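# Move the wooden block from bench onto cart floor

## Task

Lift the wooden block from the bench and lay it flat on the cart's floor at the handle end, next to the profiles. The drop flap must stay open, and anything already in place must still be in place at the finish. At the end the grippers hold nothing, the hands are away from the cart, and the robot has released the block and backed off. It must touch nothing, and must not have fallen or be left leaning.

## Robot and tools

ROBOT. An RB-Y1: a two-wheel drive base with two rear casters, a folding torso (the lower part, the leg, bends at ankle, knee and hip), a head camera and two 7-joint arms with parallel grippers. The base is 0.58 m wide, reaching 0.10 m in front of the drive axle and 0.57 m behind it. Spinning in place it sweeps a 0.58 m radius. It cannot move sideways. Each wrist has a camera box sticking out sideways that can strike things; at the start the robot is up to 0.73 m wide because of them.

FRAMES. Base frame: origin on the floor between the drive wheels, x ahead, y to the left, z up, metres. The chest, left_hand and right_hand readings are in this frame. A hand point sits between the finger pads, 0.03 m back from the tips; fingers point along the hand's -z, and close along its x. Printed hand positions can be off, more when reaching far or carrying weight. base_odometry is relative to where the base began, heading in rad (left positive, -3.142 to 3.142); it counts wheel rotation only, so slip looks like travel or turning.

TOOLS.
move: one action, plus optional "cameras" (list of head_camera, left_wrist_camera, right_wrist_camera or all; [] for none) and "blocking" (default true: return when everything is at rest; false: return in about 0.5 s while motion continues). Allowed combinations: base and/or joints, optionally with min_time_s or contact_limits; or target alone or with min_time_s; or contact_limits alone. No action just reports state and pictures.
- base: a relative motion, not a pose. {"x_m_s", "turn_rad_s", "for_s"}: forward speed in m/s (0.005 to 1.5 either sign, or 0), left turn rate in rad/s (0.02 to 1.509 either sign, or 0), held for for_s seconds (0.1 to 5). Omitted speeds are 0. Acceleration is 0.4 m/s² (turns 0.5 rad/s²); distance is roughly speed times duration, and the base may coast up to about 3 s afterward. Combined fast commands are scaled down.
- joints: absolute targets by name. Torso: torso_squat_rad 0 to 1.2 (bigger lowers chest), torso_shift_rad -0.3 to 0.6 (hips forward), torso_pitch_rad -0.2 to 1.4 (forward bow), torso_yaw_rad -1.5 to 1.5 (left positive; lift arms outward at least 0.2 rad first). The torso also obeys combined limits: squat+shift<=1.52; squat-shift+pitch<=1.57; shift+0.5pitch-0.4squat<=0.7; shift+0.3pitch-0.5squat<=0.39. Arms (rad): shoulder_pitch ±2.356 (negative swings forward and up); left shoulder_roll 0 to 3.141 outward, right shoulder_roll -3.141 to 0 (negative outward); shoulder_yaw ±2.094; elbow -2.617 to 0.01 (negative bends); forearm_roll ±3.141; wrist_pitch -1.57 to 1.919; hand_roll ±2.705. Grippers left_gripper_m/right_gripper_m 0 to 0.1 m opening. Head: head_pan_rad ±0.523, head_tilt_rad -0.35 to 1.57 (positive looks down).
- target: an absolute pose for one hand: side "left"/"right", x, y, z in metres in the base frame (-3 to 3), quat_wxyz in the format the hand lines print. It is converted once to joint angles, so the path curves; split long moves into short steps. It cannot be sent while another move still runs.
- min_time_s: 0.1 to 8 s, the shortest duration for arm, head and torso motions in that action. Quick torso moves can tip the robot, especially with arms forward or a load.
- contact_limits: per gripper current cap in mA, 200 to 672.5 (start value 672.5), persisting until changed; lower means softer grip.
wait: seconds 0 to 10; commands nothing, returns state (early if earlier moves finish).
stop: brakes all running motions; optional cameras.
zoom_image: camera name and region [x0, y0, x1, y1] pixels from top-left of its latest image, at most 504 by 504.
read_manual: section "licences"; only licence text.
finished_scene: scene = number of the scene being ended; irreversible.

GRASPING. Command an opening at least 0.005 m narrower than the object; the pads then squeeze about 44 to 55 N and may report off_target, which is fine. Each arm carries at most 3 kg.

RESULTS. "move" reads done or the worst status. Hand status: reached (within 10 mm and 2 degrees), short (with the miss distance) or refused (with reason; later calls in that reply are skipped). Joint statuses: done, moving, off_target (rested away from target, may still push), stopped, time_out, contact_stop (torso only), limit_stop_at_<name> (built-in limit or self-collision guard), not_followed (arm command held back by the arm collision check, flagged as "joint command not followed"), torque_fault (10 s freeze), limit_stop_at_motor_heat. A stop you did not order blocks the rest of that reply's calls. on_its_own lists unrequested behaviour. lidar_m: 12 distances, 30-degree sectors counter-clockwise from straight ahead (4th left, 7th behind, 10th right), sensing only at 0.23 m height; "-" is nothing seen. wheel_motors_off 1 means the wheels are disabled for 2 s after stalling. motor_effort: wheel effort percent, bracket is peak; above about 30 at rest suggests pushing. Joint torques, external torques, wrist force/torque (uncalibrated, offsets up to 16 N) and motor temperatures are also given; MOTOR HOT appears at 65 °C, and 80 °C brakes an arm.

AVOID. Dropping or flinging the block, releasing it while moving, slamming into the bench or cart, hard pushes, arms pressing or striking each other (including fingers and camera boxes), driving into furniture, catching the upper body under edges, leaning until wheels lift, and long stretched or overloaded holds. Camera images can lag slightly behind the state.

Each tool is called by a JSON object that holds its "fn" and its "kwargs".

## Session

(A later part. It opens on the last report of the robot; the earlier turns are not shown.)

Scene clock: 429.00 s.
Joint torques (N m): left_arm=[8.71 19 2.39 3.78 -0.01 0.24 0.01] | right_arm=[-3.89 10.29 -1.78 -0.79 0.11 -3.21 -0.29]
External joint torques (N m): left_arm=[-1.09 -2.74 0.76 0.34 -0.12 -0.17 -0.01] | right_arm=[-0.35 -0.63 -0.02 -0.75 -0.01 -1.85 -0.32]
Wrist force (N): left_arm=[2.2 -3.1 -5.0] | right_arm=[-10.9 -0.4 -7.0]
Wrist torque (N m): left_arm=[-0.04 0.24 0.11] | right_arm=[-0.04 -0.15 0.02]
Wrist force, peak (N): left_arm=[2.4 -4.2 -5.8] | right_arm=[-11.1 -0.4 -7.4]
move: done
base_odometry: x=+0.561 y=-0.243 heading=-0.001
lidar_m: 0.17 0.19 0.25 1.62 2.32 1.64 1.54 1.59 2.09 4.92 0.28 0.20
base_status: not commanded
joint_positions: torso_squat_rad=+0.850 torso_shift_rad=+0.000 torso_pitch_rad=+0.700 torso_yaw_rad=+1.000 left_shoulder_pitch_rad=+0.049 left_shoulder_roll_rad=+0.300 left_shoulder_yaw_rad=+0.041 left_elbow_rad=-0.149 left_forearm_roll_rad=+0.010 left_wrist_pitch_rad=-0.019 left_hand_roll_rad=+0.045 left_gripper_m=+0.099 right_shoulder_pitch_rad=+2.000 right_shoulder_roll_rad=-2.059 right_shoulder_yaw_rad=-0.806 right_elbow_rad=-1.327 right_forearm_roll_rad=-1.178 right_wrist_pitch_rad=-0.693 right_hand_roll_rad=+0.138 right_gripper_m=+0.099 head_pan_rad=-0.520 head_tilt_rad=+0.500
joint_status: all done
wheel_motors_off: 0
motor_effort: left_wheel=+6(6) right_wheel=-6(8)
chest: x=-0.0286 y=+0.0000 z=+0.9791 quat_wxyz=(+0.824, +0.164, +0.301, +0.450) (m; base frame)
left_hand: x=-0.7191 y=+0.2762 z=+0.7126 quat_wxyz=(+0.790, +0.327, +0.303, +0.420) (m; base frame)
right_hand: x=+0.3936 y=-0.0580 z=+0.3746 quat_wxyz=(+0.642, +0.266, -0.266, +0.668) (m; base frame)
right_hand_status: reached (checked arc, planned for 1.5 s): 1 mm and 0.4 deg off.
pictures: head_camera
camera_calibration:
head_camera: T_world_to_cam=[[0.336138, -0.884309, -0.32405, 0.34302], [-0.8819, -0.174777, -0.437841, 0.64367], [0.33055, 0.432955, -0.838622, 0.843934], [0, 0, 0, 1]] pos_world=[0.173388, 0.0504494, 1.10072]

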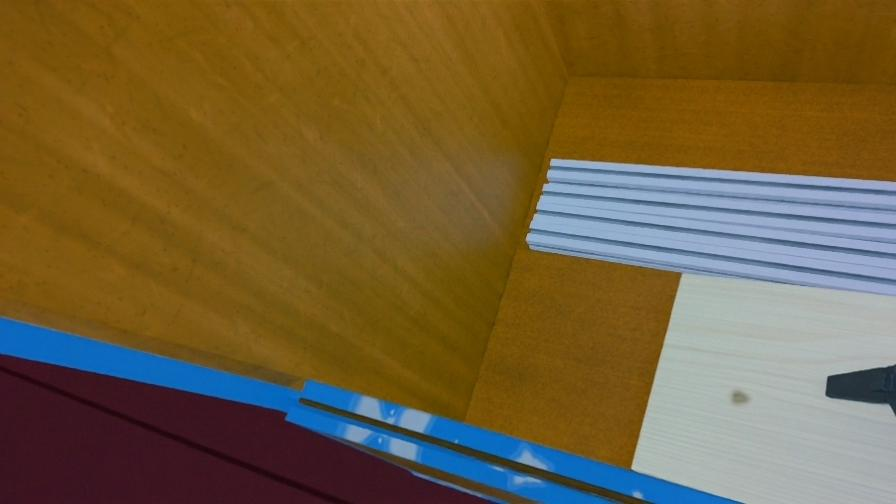

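{"fn": "move", "kwargs": {"target": {"side": "right", "x": 0.394, "y": -0.069, "z": 0.352, "quat_wxyz": [0.642, 0.269, -0.268, 0.667]}, "min_time_s": 1.5, "cameras": ["head_camera", "right_wrist_camera"]}}

{"fn": "move", "kwargs": {"target": {"side": "right", "x": 0.3945, "y": -0.074, "z": 0.341, "quat_wxyz": [0.642, 0.269, -0.268, 0.667]}, "min_time_s": 1.5, "cameras": ["head_camera", "right_wrist_camera"]}}

Scene clock: 432.47 s.
Joint torques (N m): left_arm=[8.55 19.05 2.42 3.68 0.03 0.14 0.02] | right_arm=[-2.25 11.99 -0.01 1.53 -0.24 -1.6 -0.24]
External joint torques (N m): left_arm=[-1.25 -2.69 0.78 0.23 -0.08 -0.27 0] | right_arm=[1.48 0.14 0.83 0.85 -0.31 -0.23 -0.27]
Wrist force (N): left_arm=[2.5 -3.9 -5.1] | right_arm=[-3.5 0.7 -2.5]
Wrist torque (N m): left_arm=[0.06 0.27 0.09] | right_arm=[-0.12 -0.04 0.11]
Wrist force, peak (N): left_arm=[2.6 -4.4 -6.0] | right_arm=[-11.1 1.3 -7.4]
move: done
base_odometry: x=+0.561 y=-0.243 heading=-0.001
lidar_m: 0.18 0.19 0.27 1.61 2.33 1.63 1.54 1.58 2.08 4.93 0.29 0.20
base_status: not commanded
joint_positions: torso_squat_rad=+0.850 torso_shift_rad=+0.000 torso_pitch_rad=+0.700 torso_yaw_rad=+1.000 left_shoulder_pitch_rad=+0.049 left_shoulder_roll_rad=+0.300 left_shoulder_yaw_rad=+0.041 left_elbow_rad=-0.149 left_forearm_roll_rad=+0.010 left_wrist_pitch_rad=-0.019 left_hand_roll_rad=+0.045 left_gripper_m=+0.099 right_shoulder_pitch_rad=+2.107 right_shoulder_roll_rad=-2.177 right_shoulder_yaw_rad=-0.772 right_elbow_rad=-1.159 right_forearm_roll_rad=-1.259 right_wrist_pitch_rad=-0.824 right_hand_roll_rad=+0.098 right_gripper_m=+0.099 head_pan_rad=-0.520 head_tilt_rad=+0.500
joint_status: all done
wheel_motors_off: 0
motor_effort: left_wheel=+6(7) right_wheel=-6(8)
chest: x=-0.0286 y=+0.0000 z=+0.9791 quat_wxyz=(+0.824, +0.164, +0.301, +0.450) (m; base frame)
left_hand: x=-0.7191 y=+0.2762 z=+0.7126 quat_wxyz=(+0.790, +0.327, +0.303, +0.420) (m; base frame)
right_hand: x=+0.3939 y=-0.0685 z=+0.3525 quat_wxyz=(+0.642, +0.268, -0.267, +0.667) (m; base frame)
right_hand_status: reached (checked arc, planned for 1.5 s): 1 mm and 0.2 deg off.
pictures: head_camera, right_wrist_camera
camera_calibration:
head_camera: T_world_to_cam=[[0.336138, -0.884309, -0.32405, 0.34302], [-0.8819, -0.174777, -0.437841, 0.64367], [0.33055, 0.432955, -0.838622, 0.843934], [0, 0, 0, 1]] pos_world=[0.173388, 0.0504494, 1.10072]
right_wrist_camera: T_world_to_cam=[[0.0615415, -0.693144, -0.718167, 0.180169], [-0.852337, -0.410901, 0.323545, 0.22066], [-0.519359, 0.592209, -0.61608, 0.534501], [0, 0, 0, 1]] pos_world=[0.454587, -0.100984, 0.387293]

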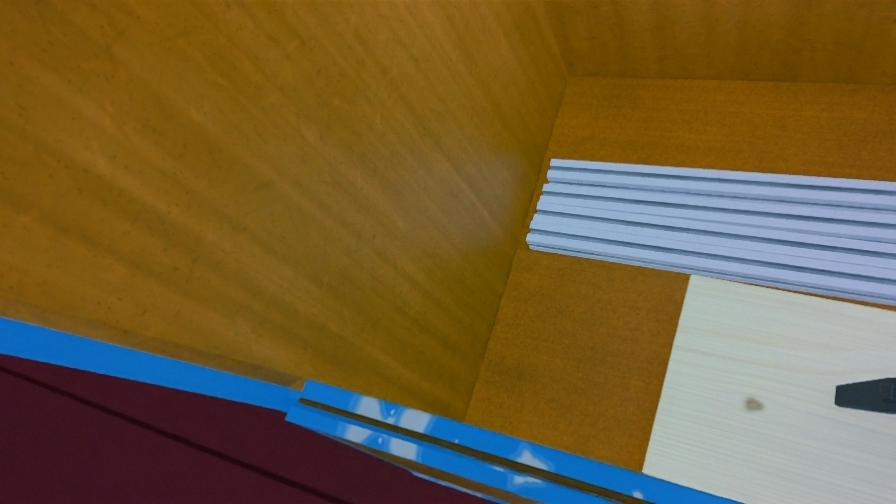

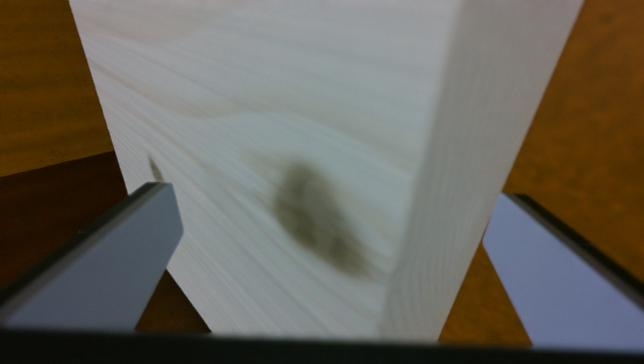

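Scene clock: 434.30 s.
Joint torques (N m): left_arm=[8.54 19.04 2.52 3.6 0.06 0.25 -0.01] | right_arm=[-1.9 12.11 0.73 2.07 -0.34 -1.59 -0.37]
External joint torques (N m): left_arm=[-1.27 -2.7 0.89 0.16 -0.05 -0.16 -0.03] | right_arm=[1.85 -0.22 1.18 1 -0.36 -0.22 -0.41]
Wrist force (N): left_arm=[1.9 -3.7 -5.1] | right_arm=[-4.0 0.9 -2.8]
Wrist torque (N m): left_arm=[0.05 0.22 0.05] | right_arm=[-0.12 -0.14 0.08]
Wrist force, peak (N): left_arm=[2.4 -3.8 -5.9] | right_arm=[-4.3 0.5 -3.0]
move: done
base_odometry: x=+0.561 y=-0.243 heading=-0.001
lidar_m: 0.19 0.18 0.24 1.62 2.33 1.63 1.54 1.60 2.09 4.95 0.29 0.20
base_status: not commanded
joint_positions: torso_squat_rad=+0.850 torso_shift_rad=+0.000 torso_pitch_rad=+0.700 torso_yaw_rad=+1.000 left_shoulder_pitch_rad=+0.049 left_shoulder_roll_rad=+0.300 left_shoulder_yaw_rad=+0.041 left_elbow_rad=-0.149 left_forearm_roll_rad=+0.010 left_wrist_pitch_rad=-0.019 left_hand_roll_rad=+0.045 left_gripper_m=+0.099 right_shoulder_pitch_rad=+2.173 right_shoulder_roll_rad=-2.240 right_shoulder_yaw_rad=-0.765 right_elbow_rad=-1.057 right_forearm_roll_rad=-1.295 right_wrist_pitch_rad=-0.886 right_hand_roll_rad=+0.060 right_gripper_m=+0.099 head_pan_rad=-0.520 head_tilt_rad=+0.500
joint_status: all done
wheel_motors_off: 0
motor_effort: left_wheel=+6(7) right_wheel=-6(8)
chest: x=-0.0286 y=+0.0000 z=+0.9791 quat_wxyz=(+0.824, +0.164, +0.301, +0.450) (m; base frame)
left_hand: x=-0.7191 y=+0.2762 z=+0.7126 quat_wxyz=(+0.790, +0.327, +0.303, +0.420) (m; base frame)
right_hand: x=+0.3947 y=-0.0737 z=+0.3412 quat_wxyz=(+0.642, +0.269, -0.268, +0.667) (m; base frame)
right_hand_status: reached (checked arc, planned for 1.5 s): 0 mm and 0.0 deg off.
pictures: head_camera, right_wrist_camera
camera_calibration:
head_camera: T_world_to_cam=[[0.336138, -0.884309, -0.32405, 0.34302], [-0.8819, -0.174777, -0.437841, 0.64367], [0.33055, 0.432955, -0.838622, 0.843934], [0, 0, 0, 1]] pos_world=[0.173388, 0.0504494, 1.10072]
right_wrist_camera: T_world_to_cam=[[0.0609197, -0.69143, -0.71987, 0.16938], [-0.852417, -0.411261, 0.322876, 0.22302], [-0.519301, 0.59396, -0.614441, 0.530516], [0, 0, 0, 1]] pos_world=[0.455285, -0.106272, 0.375895]

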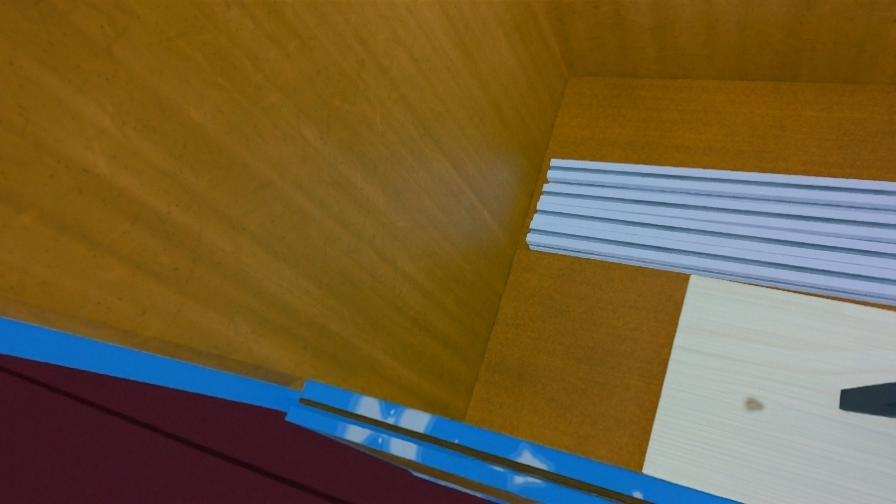

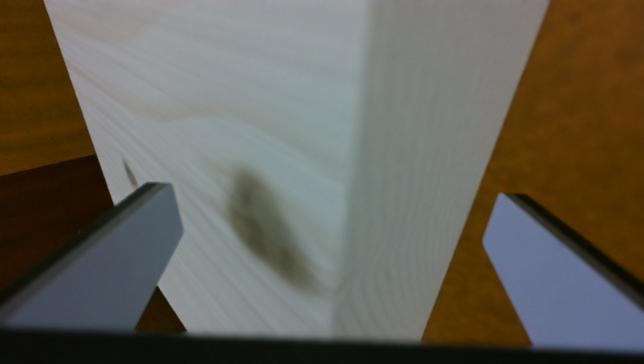

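{"fn": "move", "kwargs": {"target": {"side": "right", "x": 0.397, "y": -0.11, "z": 0.378, "quat_wxyz": [0.642, 0.269, -0.268, 0.667]}, "min_time_s": 1.5, "cameras": ["head_camera", "right_wrist_camera"]}}

{"fn": "move", "kwargs": {"target": {"side": "right", "x": 0.398, "y": -0.15, "z": 0.43, "quat_wxyz": [0.642, 0.269, -0.268, 0.667]}, "min_time_s": 1.5, "cameras": ["head_camera", "right_wrist_camera"]}}

Scene clock: 439.03 s.
Joint torques (N m): left_arm=[8.73 18.99 2.5 3.69 0.07 0.29 0.01] | right_arm=[-4.02 15.8 0.94 0.32 0.09 -1.61 0.22]
External joint torques (N m): left_arm=[-1.07 -2.75 0.86 0.25 -0.04 -0.12 -0.01] | right_arm=[-2.01 2.7 1.3 -0.53 0.04 -0.23 0.19]
Wrist force (N): left_arm=[2.3 -3.7 -5.4] | right_arm=[-4.0 0.9 -2.2]
Wrist torque (N m): left_arm=[0.03 0.25 0.06] | right_arm=[-0.19 -0.12 -0.09]
Wrist force, peak (N): left_arm=[2.8 -4.4 -5.6] | right_arm=[-4.4 0.9 -3.0]
move: done
base_odometry: x=+0.561 y=-0.243 heading=-0.001
lidar_m: 0.18 0.18 0.26 1.60 2.35 1.63 1.53 1.59 2.09 4.94 0.29 0.19
base_status: not commanded
joint_positions: torso_squat_rad=+0.850 torso_shift_rad=+0.000 torso_pitch_rad=+0.700 torso_yaw_rad=+1.000 left_shoulder_pitch_rad=+0.049 left_shoulder_roll_rad=+0.300 left_shoulder_yaw_rad=+0.041 left_elbow_rad=-0.149 left_forearm_roll_rad=+0.010 left_wrist_pitch_rad=-0.019 left_hand_roll_rad=+0.045 left_gripper_m=+0.099 right_shoulder_pitch_rad=+2.106 right_shoulder_roll_rad=-2.060 right_shoulder_yaw_rad=-0.746 right_elbow_rad=-1.212 right_forearm_roll_rad=-1.182 right_wrist_pitch_rad=-0.893 right_hand_roll_rad=+0.086 right_gripper_m=+0.099 head_pan_rad=-0.520 head_tilt_rad=+0.500
joint_status: all done
wheel_motors_off: 0
motor_effort: left_wheel=+7(7) right_wheel=-6(9)
chest: x=-0.0286 y=+0.0000 z=+0.9791 quat_wxyz=(+0.824, +0.164, +0.301, +0.450) (m; base frame)
left_hand: x=-0.7191 y=+0.2762 z=+0.7126 quat_wxyz=(+0.790, +0.327, +0.303, +0.420) (m; base frame)
right_hand: x=+0.3966 y=-0.1096 z=+0.3777 quat_wxyz=(+0.641, +0.271, -0.270, +0.666) (m; base frame)
right_hand_status: reached (checked arc, planned for 1.5 s): 1 mm and 0.3 deg off.
pictures: head_camera, right_wrist_camera
camera_calibration:
head_camera: T_world_to_cam=[[0.336138, -0.884309, -0.32405, 0.34302], [-0.8819, -0.174777, -0.437841, 0.64367], [0.33055, 0.432955, -0.838622, 0.843934], [0, 0, 0, 1]] pos_world=[0.173388, 0.0504494, 1.10072]
right_wrist_camera: T_world_to_cam=[[0.0607106, -0.687276, -0.723855, 0.172782], [-0.852099, -0.413372, 0.321016, 0.198487], [-0.519848, 0.597307, -0.610723, 0.574477], [0, 0, 0, 1]] pos_world=[0.457282, -0.142341, 0.412198]

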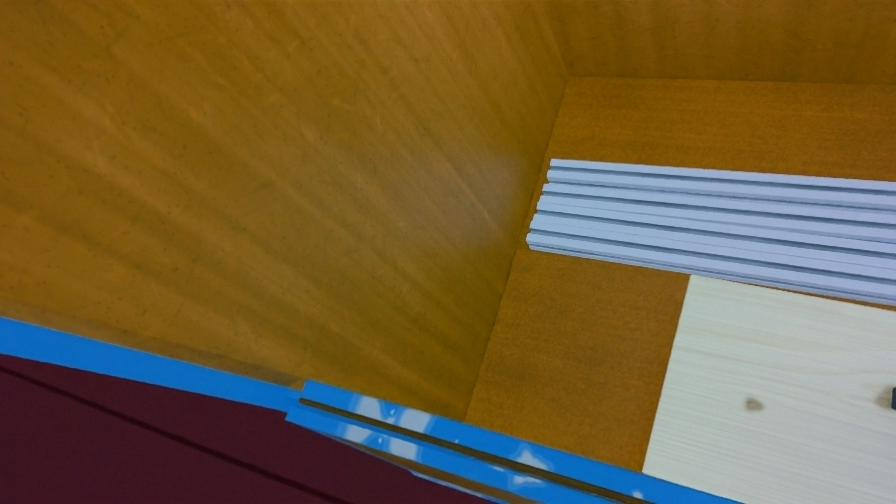

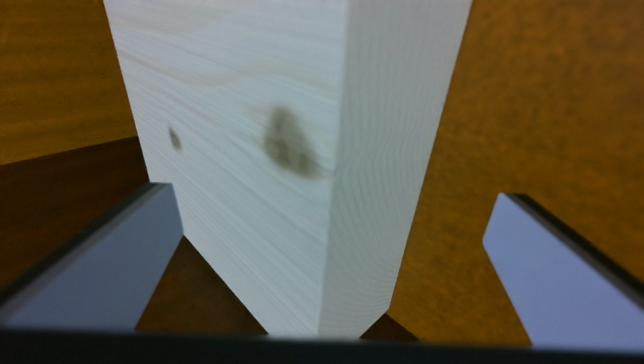

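Scene clock: 440.87 s.
Joint torques (N m): left_arm=[8.64 19.12 2.45 3.64 0.05 0.21 0] | right_arm=[-1.51 16.64 -2.93 0.31 0.04 -1.19 -0.25]
External joint torques (N m): left_arm=[-1.17 -2.62 0.82 0.19 -0.05 -0.2 -0.02] | right_arm=[-2.04 2.89 -2.12 -0.52 0.03 0.2 -0.29]
Wrist force (N): left_arm=[1.9 -3.6 -5.8] | right_arm=[-3.8 0.9 -2.9]
Wrist torque (N m): left_arm=[0.06 0.19 0.08] | right_arm=[-0.18 -0.07 0.09]
Wrist force, peak (N): left_arm=[2.5 -3.7 -6.0] | right_arm=[-4.1 0.9 -3.2]
move: done
base_odometry: x=+0.561 y=-0.243 heading=-0.001
lidar_m: 0.17 0.19 0.26 1.61 2.34 1.63 1.53 1.60 2.11 4.93 0.29 0.20
base_status: not commanded
joint_positions: torso_squat_rad=+0.850 torso_shift_rad=+0.000 torso_pitch_rad=+0.700 torso_yaw_rad=+1.000 left_shoulder_pitch_rad=+0.049 left_shoulder_roll_rad=+0.300 left_shoulder_yaw_rad=+0.041 left_elbow_rad=-0.149 left_forearm_roll_rad=+0.010 left_wrist_pitch_rad=-0.019 left_hand_roll_rad=+0.045 left_gripper_m=+0.099 right_shoulder_pitch_rad=+2.038 right_shoulder_roll_rad=-1.802 right_shoulder_yaw_rad=-0.784 right_elbow_rad=-1.381 right_forearm_roll_rad=-0.955 right_wrist_pitch_rad=-0.862 right_hand_roll_rad=+0.052 right_gripper_m=+0.099 head_pan_rad=-0.520 head_tilt_rad=+0.500
joint_status: all done
wheel_motors_off: 0
motor_effort: left_wheel=+6(7) right_wheel=-7(10)
chest: x=-0.0286 y=+0.0000 z=+0.9791 quat_wxyz=(+0.824, +0.164, +0.301, +0.450) (m; base frame)
left_hand: x=-0.7191 y=+0.2762 z=+0.7126 quat_wxyz=(+0.790, +0.327, +0.303, +0.420) (m; base frame)
right_hand: x=+0.3983 y=-0.1499 z=+0.4294 quat_wxyz=(+0.639, +0.271, -0.275, +0.665) (m; base frame)
right_hand_status: reached (checked arc, planned for 1.5 s): 1 mm and 0.9 deg off.
pictures: head_camera, right_wrist_camera
camera_calibration:
head_camera: T_world_to_cam=[[0.336138, -0.884309, -0.32405, 0.34302], [-0.8819, -0.174777, -0.437841, 0.64367], [0.33055, 0.432955, -0.838622, 0.843934], [0, 0, 0, 1]] pos_world=[0.173388, 0.0504494, 1.10072]
right_wrist_camera: T_world_to_cam=[[0.0656047, -0.681217, -0.729136, 0.183653], [-0.855177, -0.414903, 0.31069, 0.172084], [-0.514168, 0.603158, -0.60978, 0.629194], [0, 0, 0, 1]] pos_world=[0.458625, -0.182998, 0.464114]

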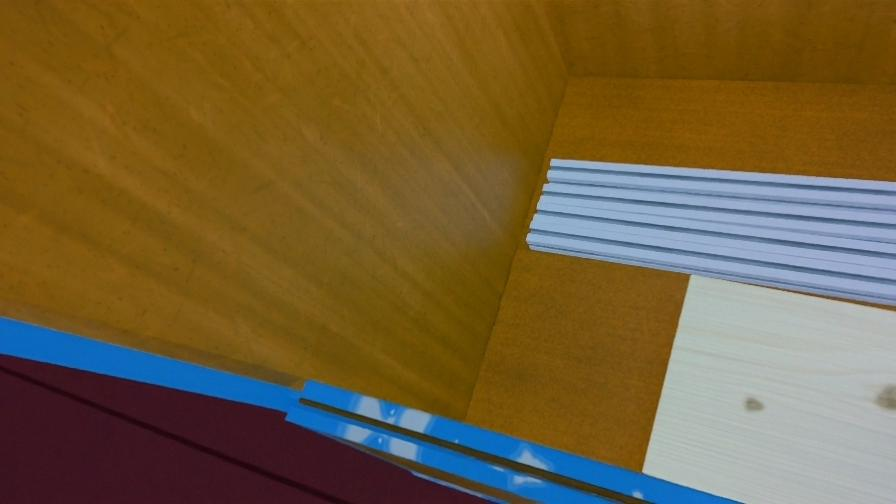

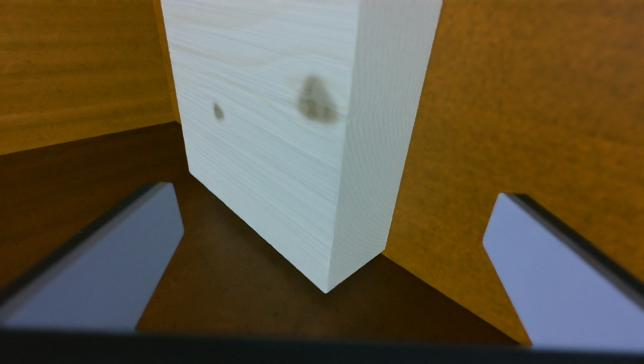

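{"fn": "move", "kwargs": {"joints": {"torso_squat_rad": 0.2}, "min_time_s": 3, "cameras": []}}

{"fn": "move", "kwargs": {"target": {"side": "right", "x": 0.398, "y": -0.12, "z": 0.76, "quat_wxyz": [0.642, 0.269, -0.268, 0.667]}, "min_time_s": 2, "cameras": ["head_camera", "right_wrist_camera"]}}

Scene clock: 446.13 s.
Joint torques (N m): left_arm=[8.57 19.12 2.59 3.56 0.02 0.14 -0.05] | right_arm=[-1.63 16.64 -2.92 0.83 0.03 -1.51 -0.17]
External joint torques (N m): left_arm=[-1.23 -2.62 0.95 0.12 -0.09 -0.27 -0.07] | right_arm=[-2.17 2.89 -2.11 0 0.02 -0.11 -0.21]
Wrist force (N): left_arm=[2.9 -3.4 -5.2] | right_arm=[-3.7 0.7 -2.2]
Wrist torque (N m): left_arm=[0.01 0.33 0.09] | right_arm=[-0.10 -0.09 0.08]
Wrist force, peak (N): left_arm=[2.1 -3.9 -6.1] | right_arm=[-4.4 0.9 -3.0]
move: done
base_odometry: x=+0.561 y=-0.243 heading=-0.001
lidar_m: 0.18 0.19 0.26 1.61 2.34 1.63 1.54 1.60 2.08 4.93 0.29 0.20
base_status: not commanded
joint_positions: torso_squat_rad=+0.200 torso_shift_rad=+0.000 torso_pitch_rad=+0.700 torso_yaw_rad=+1.000 left_shoulder_pitch_rad=+0.049 left_shoulder_roll_rad=+0.300 left_shoulder_yaw_rad=+0.041 left_elbow_rad=-0.149 left_forearm_roll_rad=+0.010 left_wrist_pitch_rad=-0.019 left_hand_roll_rad=+0.045 left_gripper_m=+0.099 right_shoulder_pitch_rad=+2.038 right_shoulder_roll_rad=-1.802 right_shoulder_yaw_rad=-0.784 right_elbow_rad=-1.381 right_forearm_roll_rad=-0.955 right_wrist_pitch_rad=-0.862 right_hand_roll_rad=+0.052 right_gripper_m=+0.099 head_pan_rad=-0.520 head_tilt_rad=+0.500
joint_status: all done
wheel_motors_off: 0
motor_effort: left_wheel=+7(8) right_wheel=-5(10)
chest: x=-0.0285 y=+0.0000 z=+1.2032 quat_wxyz=(+0.824, +0.164, +0.301, +0.450) (m; base frame)
left_hand: x=-0.7191 y=+0.2762 z=+0.9367 quat_wxyz=(+0.790, +0.327, +0.303, +0.420) (m; base frame)
right_hand: x=+0.3982 y=-0.1498 z=+0.6535 quat_wxyz=(+0.639, +0.271, -0.275, +0.665) (m; base frame)
pictures: none
No camera images: "cameras" was empty.

Scene clock: 448.47 s.
Joint torques (N m): left_arm=[8.38 19.07 2.43 3.67 0.1 0.17 -0.07] | right_arm=[2.9 17.67 -5.19 -0.9 -0.1 -1.27 -0.33]
External joint torques (N m): left_arm=[-1.42 -2.67 0.8 0.23 0 -0.24 -0.09] | right_arm=[1.43 2.71 -1.58 -0.47 -0.01 0.07 -0.36]
Wrist force (N): left_arm=[2.1 -3.2 -6.0] | right_arm=[-3.7 1.4 -2.6]
Wrist torque (N m): left_arm=[-0.03 0.23 0.06] | right_arm=[-0.14 -0.07 0.08]
Wrist force, peak (N): left_arm=[2.9 -3.9 -5.6] | right_arm=[-4.4 0.7 -3.2]
move: done
base_odometry: x=+0.561 y=-0.243 heading=-0.001
lidar_m: 0.18 0.19 0.25 1.62 2.33 1.63 1.54 1.60 2.09 4.94 0.29 0.19
base_status: not commanded
joint_positions: torso_squat_rad=+0.200 torso_shift_rad=+0.000 torso_pitch_rad=+0.700 torso_yaw_rad=+1.000 left_shoulder_pitch_rad=+0.049 left_shoulder_roll_rad=+0.300 left_shoulder_yaw_rad=+0.041 left_elbow_rad=-0.149 left_forearm_roll_rad=+0.010 left_wrist_pitch_rad=-0.019 left_hand_roll_rad=+0.045 left_gripper_m=+0.099 right_shoulder_pitch_rad=+2.187 right_shoulder_roll_rad=-1.369 right_shoulder_yaw_rad=-1.241 right_elbow_rad=-1.888 right_forearm_roll_rad=-0.601 right_wrist_pitch_rad=-0.550 right_hand_roll_rad=-0.189 right_gripper_m=+0.099 head_pan_rad=-0.520 head_tilt_rad=+0.500
joint_status: all done
wheel_motors_off: 0
motor_effort: left_wheel=+6(8) right_wheel=-6(8)
chest: x=-0.0286 y=+0.0000 z=+1.2032 quat_wxyz=(+0.824, +0.164, +0.301, +0.450) (m; base frame)
left_hand: x=-0.7191 y=+0.2762 z=+0.9367 quat_wxyz=(+0.790, +0.327, +0.303, +0.420) (m; base frame)
right_hand: x=+0.3979 y=-0.1199 z=+0.7599 quat_wxyz=(+0.641, +0.269, -0.269, +0.666) (m; base frame)
right_hand_status: reached (checked arc, planned for 2.0 s): 0 mm and 0.2 deg off.
pictures: head_camera, right_wrist_camera
camera_calibration:
head_camera: T_world_to_cam=[[0.336107, -0.884315, -0.324065, 0.415599], [-0.881912, -0.174747, -0.43783, 0.74182], [0.33055, 0.432955, -0.838622, 1.03175], [0, 0, 0, 1]] pos_world=[0.173488, 0.0504495, 1.32472]
right_wrist_camera: T_world_to_cam=[[0.0613954, -0.689917, -0.72128, 0.439723], [-0.853125, -0.411369, 0.320864, 0.0734347], [-0.518082, 0.595642, -0.613842, 0.816166], [0, 0, 0, 1]] pos_world=[0.458492, -0.152561, 0.794598]

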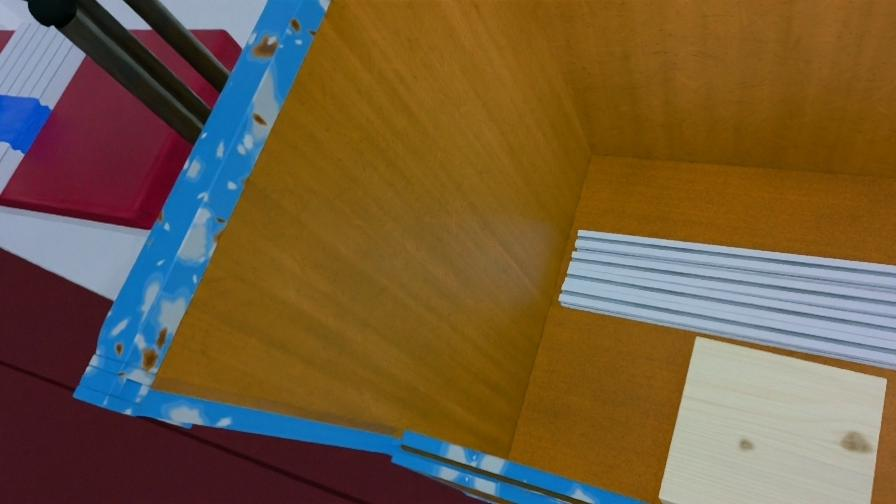

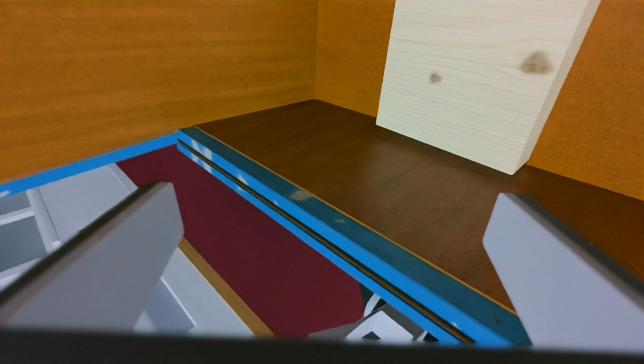

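{"fn": "move", "kwargs": {"base": {"x_m_s": -0.25, "for_s": 2.4}, "cameras": []}}

{"fn": "move", "kwargs": {"joints": {"torso_pitch_rad": 0.0, "torso_squat_rad": 0.3, "head_pan_rad": 0.0, "head_tilt_rad": 0.6}, "min_time_s": 3, "cameras": ["head_camera"]}}

Scene clock: 453.53 s.
Joint torques (N m): left_arm=[8.47 19.1 2.36 3.74 0.09 0.15 0.1] | right_arm=[2.89 17.1 -4.91 -0.37 0 -1.31 -0.23]
External joint torques (N m): left_arm=[-1.33 -2.63 0.73 0.3 -0.01 -0.26 0.08] | right_arm=[1.42 2.13 -1.3 0.05 0.1 0.03 -0.27]
Wrist force (N): left_arm=[2.5 -3.5 -4.8] | right_arm=[-3.8 0.9 -2.9]
Wrist torque (N m): left_arm=[0.00 0.27 0.07] | right_arm=[-0.11 -0.07 0.04]
Wrist force, peak (N): left_arm=[3.2 -3.2 -6.2] | right_arm=[-4.2 0.9 -3.2]
move: done
base_odometry: x=-0.039 y=-0.243 heading=+0.000
lidar_m: 0.78 0.80 1.83 4.72 1.42 0.99 0.94 0.99 1.29 3.05 2.45 0.83
base_status: done (sent for 2.4 of 2.4 s)
joint_positions: torso_squat_rad=+0.200 torso_shift_rad=+0.000 torso_pitch_rad=+0.700 torso_yaw_rad=+1.000 left_shoulder_pitch_rad=+0.049 left_shoulder_roll_rad=+0.300 left_shoulder_yaw_rad=+0.041 left_elbow_rad=-0.149 left_forearm_roll_rad=+0.010 left_wrist_pitch_rad=-0.019 left_hand_roll_rad=+0.045 left_gripper_m=+0.099 right_shoulder_pitch_rad=+2.187 right_shoulder_roll_rad=-1.369 right_shoulder_yaw_rad=-1.241 right_elbow_rad=-1.888 right_forearm_roll_rad=-0.601 right_wrist_pitch_rad=-0.550 right_hand_roll_rad=-0.189 right_gripper_m=+0.099 head_pan_rad=-0.520 head_tilt_rad=+0.500
joint_status: not commanded
wheel_motors_off: 0
motor_effort: left_wheel=+14(36) right_wheel=-14(27)
chest: x=-0.0286 y=+0.0001 z=+1.2032 quat_wxyz=(+0.824, +0.164, +0.301, +0.450) (m; base frame)
left_hand: x=-0.7191 y=+0.2762 z=+0.9366 quat_wxyz=(+0.790, +0.327, +0.303, +0.420) (m; base frame)
right_hand: x=+0.3979 y=-0.1198 z=+0.7601 quat_wxyz=(+0.641, +0.269, -0.269, +0.666) (m; base frame)
pictures: none
No camera images: "cameras" was empty.

Scene clock: 456.83 s.
Joint torques (N m): left_arm=[-0.66 7.18 1.46 -0.04 -0.01 -0.58 0.03] | right_arm=[1.97 12.97 -7.87 4.97 -0.72 -0.76 -0.23]
External joint torques (N m): left_arm=[-0.1 -1.61 0.83 0.04 -0.06 -0.22 0.03] | right_arm=[1.42 2.34 -0.35 0.84 0.03 -0.01 -0.25]
Wrist force (N): left_arm=[-0.5 -0.3 -7.3] | right_arm=[-2.3 4.8 -1.9]
Wrist torque (N m): left_arm=[-0.24 0.08 0.07] | right_arm=[-0.32 0.03 0.05]
Wrist force, peak (N): left_arm=[-0.3 -1.0 -7.7] | right_arm=[-2.6 5.2 -2.1]
move: done
base_odometry: x=-0.039 y=-0.243 heading=+0.000
lidar_m: 0.78 0.81 1.83 4.71 1.43 0.99 0.93 0.99 1.30 3.06 2.43 0.83
base_status: not commanded
joint_positions: torso_squat_rad=+0.300 torso_shift_rad=+0.000 torso_pitch_rad=+0.000 torso_yaw_rad=+1.000 left_shoulder_pitch_rad=+0.049 left_shoulder_roll_rad=+0.300 left_shoulder_yaw_rad=+0.041 left_elbow_rad=-0.149 left_forearm_roll_rad=+0.010 left_wrist_pitch_rad=-0.019 left_hand_roll_rad=+0.045 left_gripper_m=+0.099 right_shoulder_pitch_rad=+2.187 right_shoulder_roll_rad=-1.369 right_shoulder_yaw_rad=-1.241 right_elbow_rad=-1.888 right_forearm_roll_rad=-0.601 right_wrist_pitch_rad=-0.550 right_hand_roll_rad=-0.189 right_gripper_m=+0.099 head_pan_rad=+0.000 head_tilt_rad=+0.600
joint_status: all done
wheel_motors_off: 0
motor_effort: left_wheel=+14(15) right_wheel=-14(15)
chest: x=-0.2280 y=+0.0001 z=+1.2587 quat_wxyz=(+0.878, +0.000, +0.000, +0.479) (m; base frame)
left_hand: x=-0.5843 y=+0.2762 z=+0.6099 quat_wxyz=(+0.846, +0.163, +0.014, +0.507) (m; base frame)
right_hand: x=+0.3837 y=-0.1197 z=+1.1946 quat_wxyz=(+0.510, +0.024, -0.473, +0.718) (m; base frame)
pictures: head_camera
camera_calibration:
head_camera: T_world_to_cam=[[0.842068, -0.538447, -0.0315622, 0.236999], [-0.3011, -0.420722, -0.855764, 1.24271], [0.447505, 0.730115, -0.516403, 0.781566], [0, 0, 0, 1]] pos_world=[-0.175145, 0.0798122, 1.47455]

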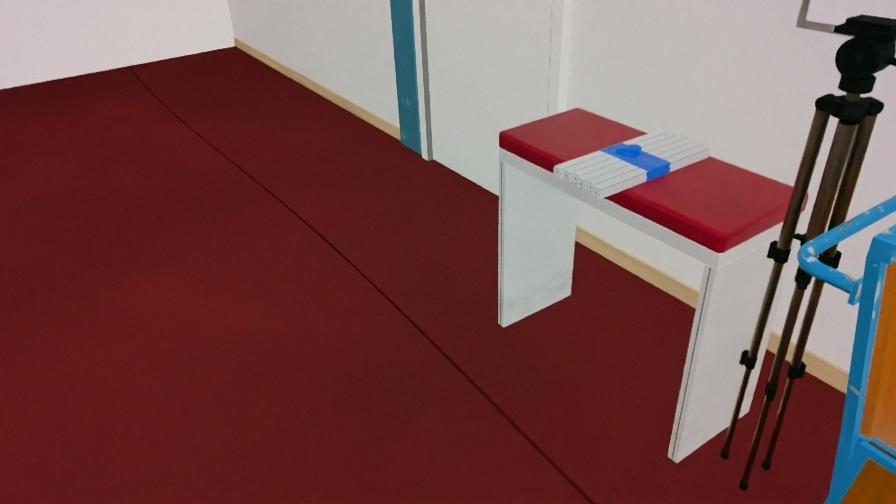

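{"fn": "finished_scene", "kwargs": {"scene": 1}}

The scene is finished: the task was done.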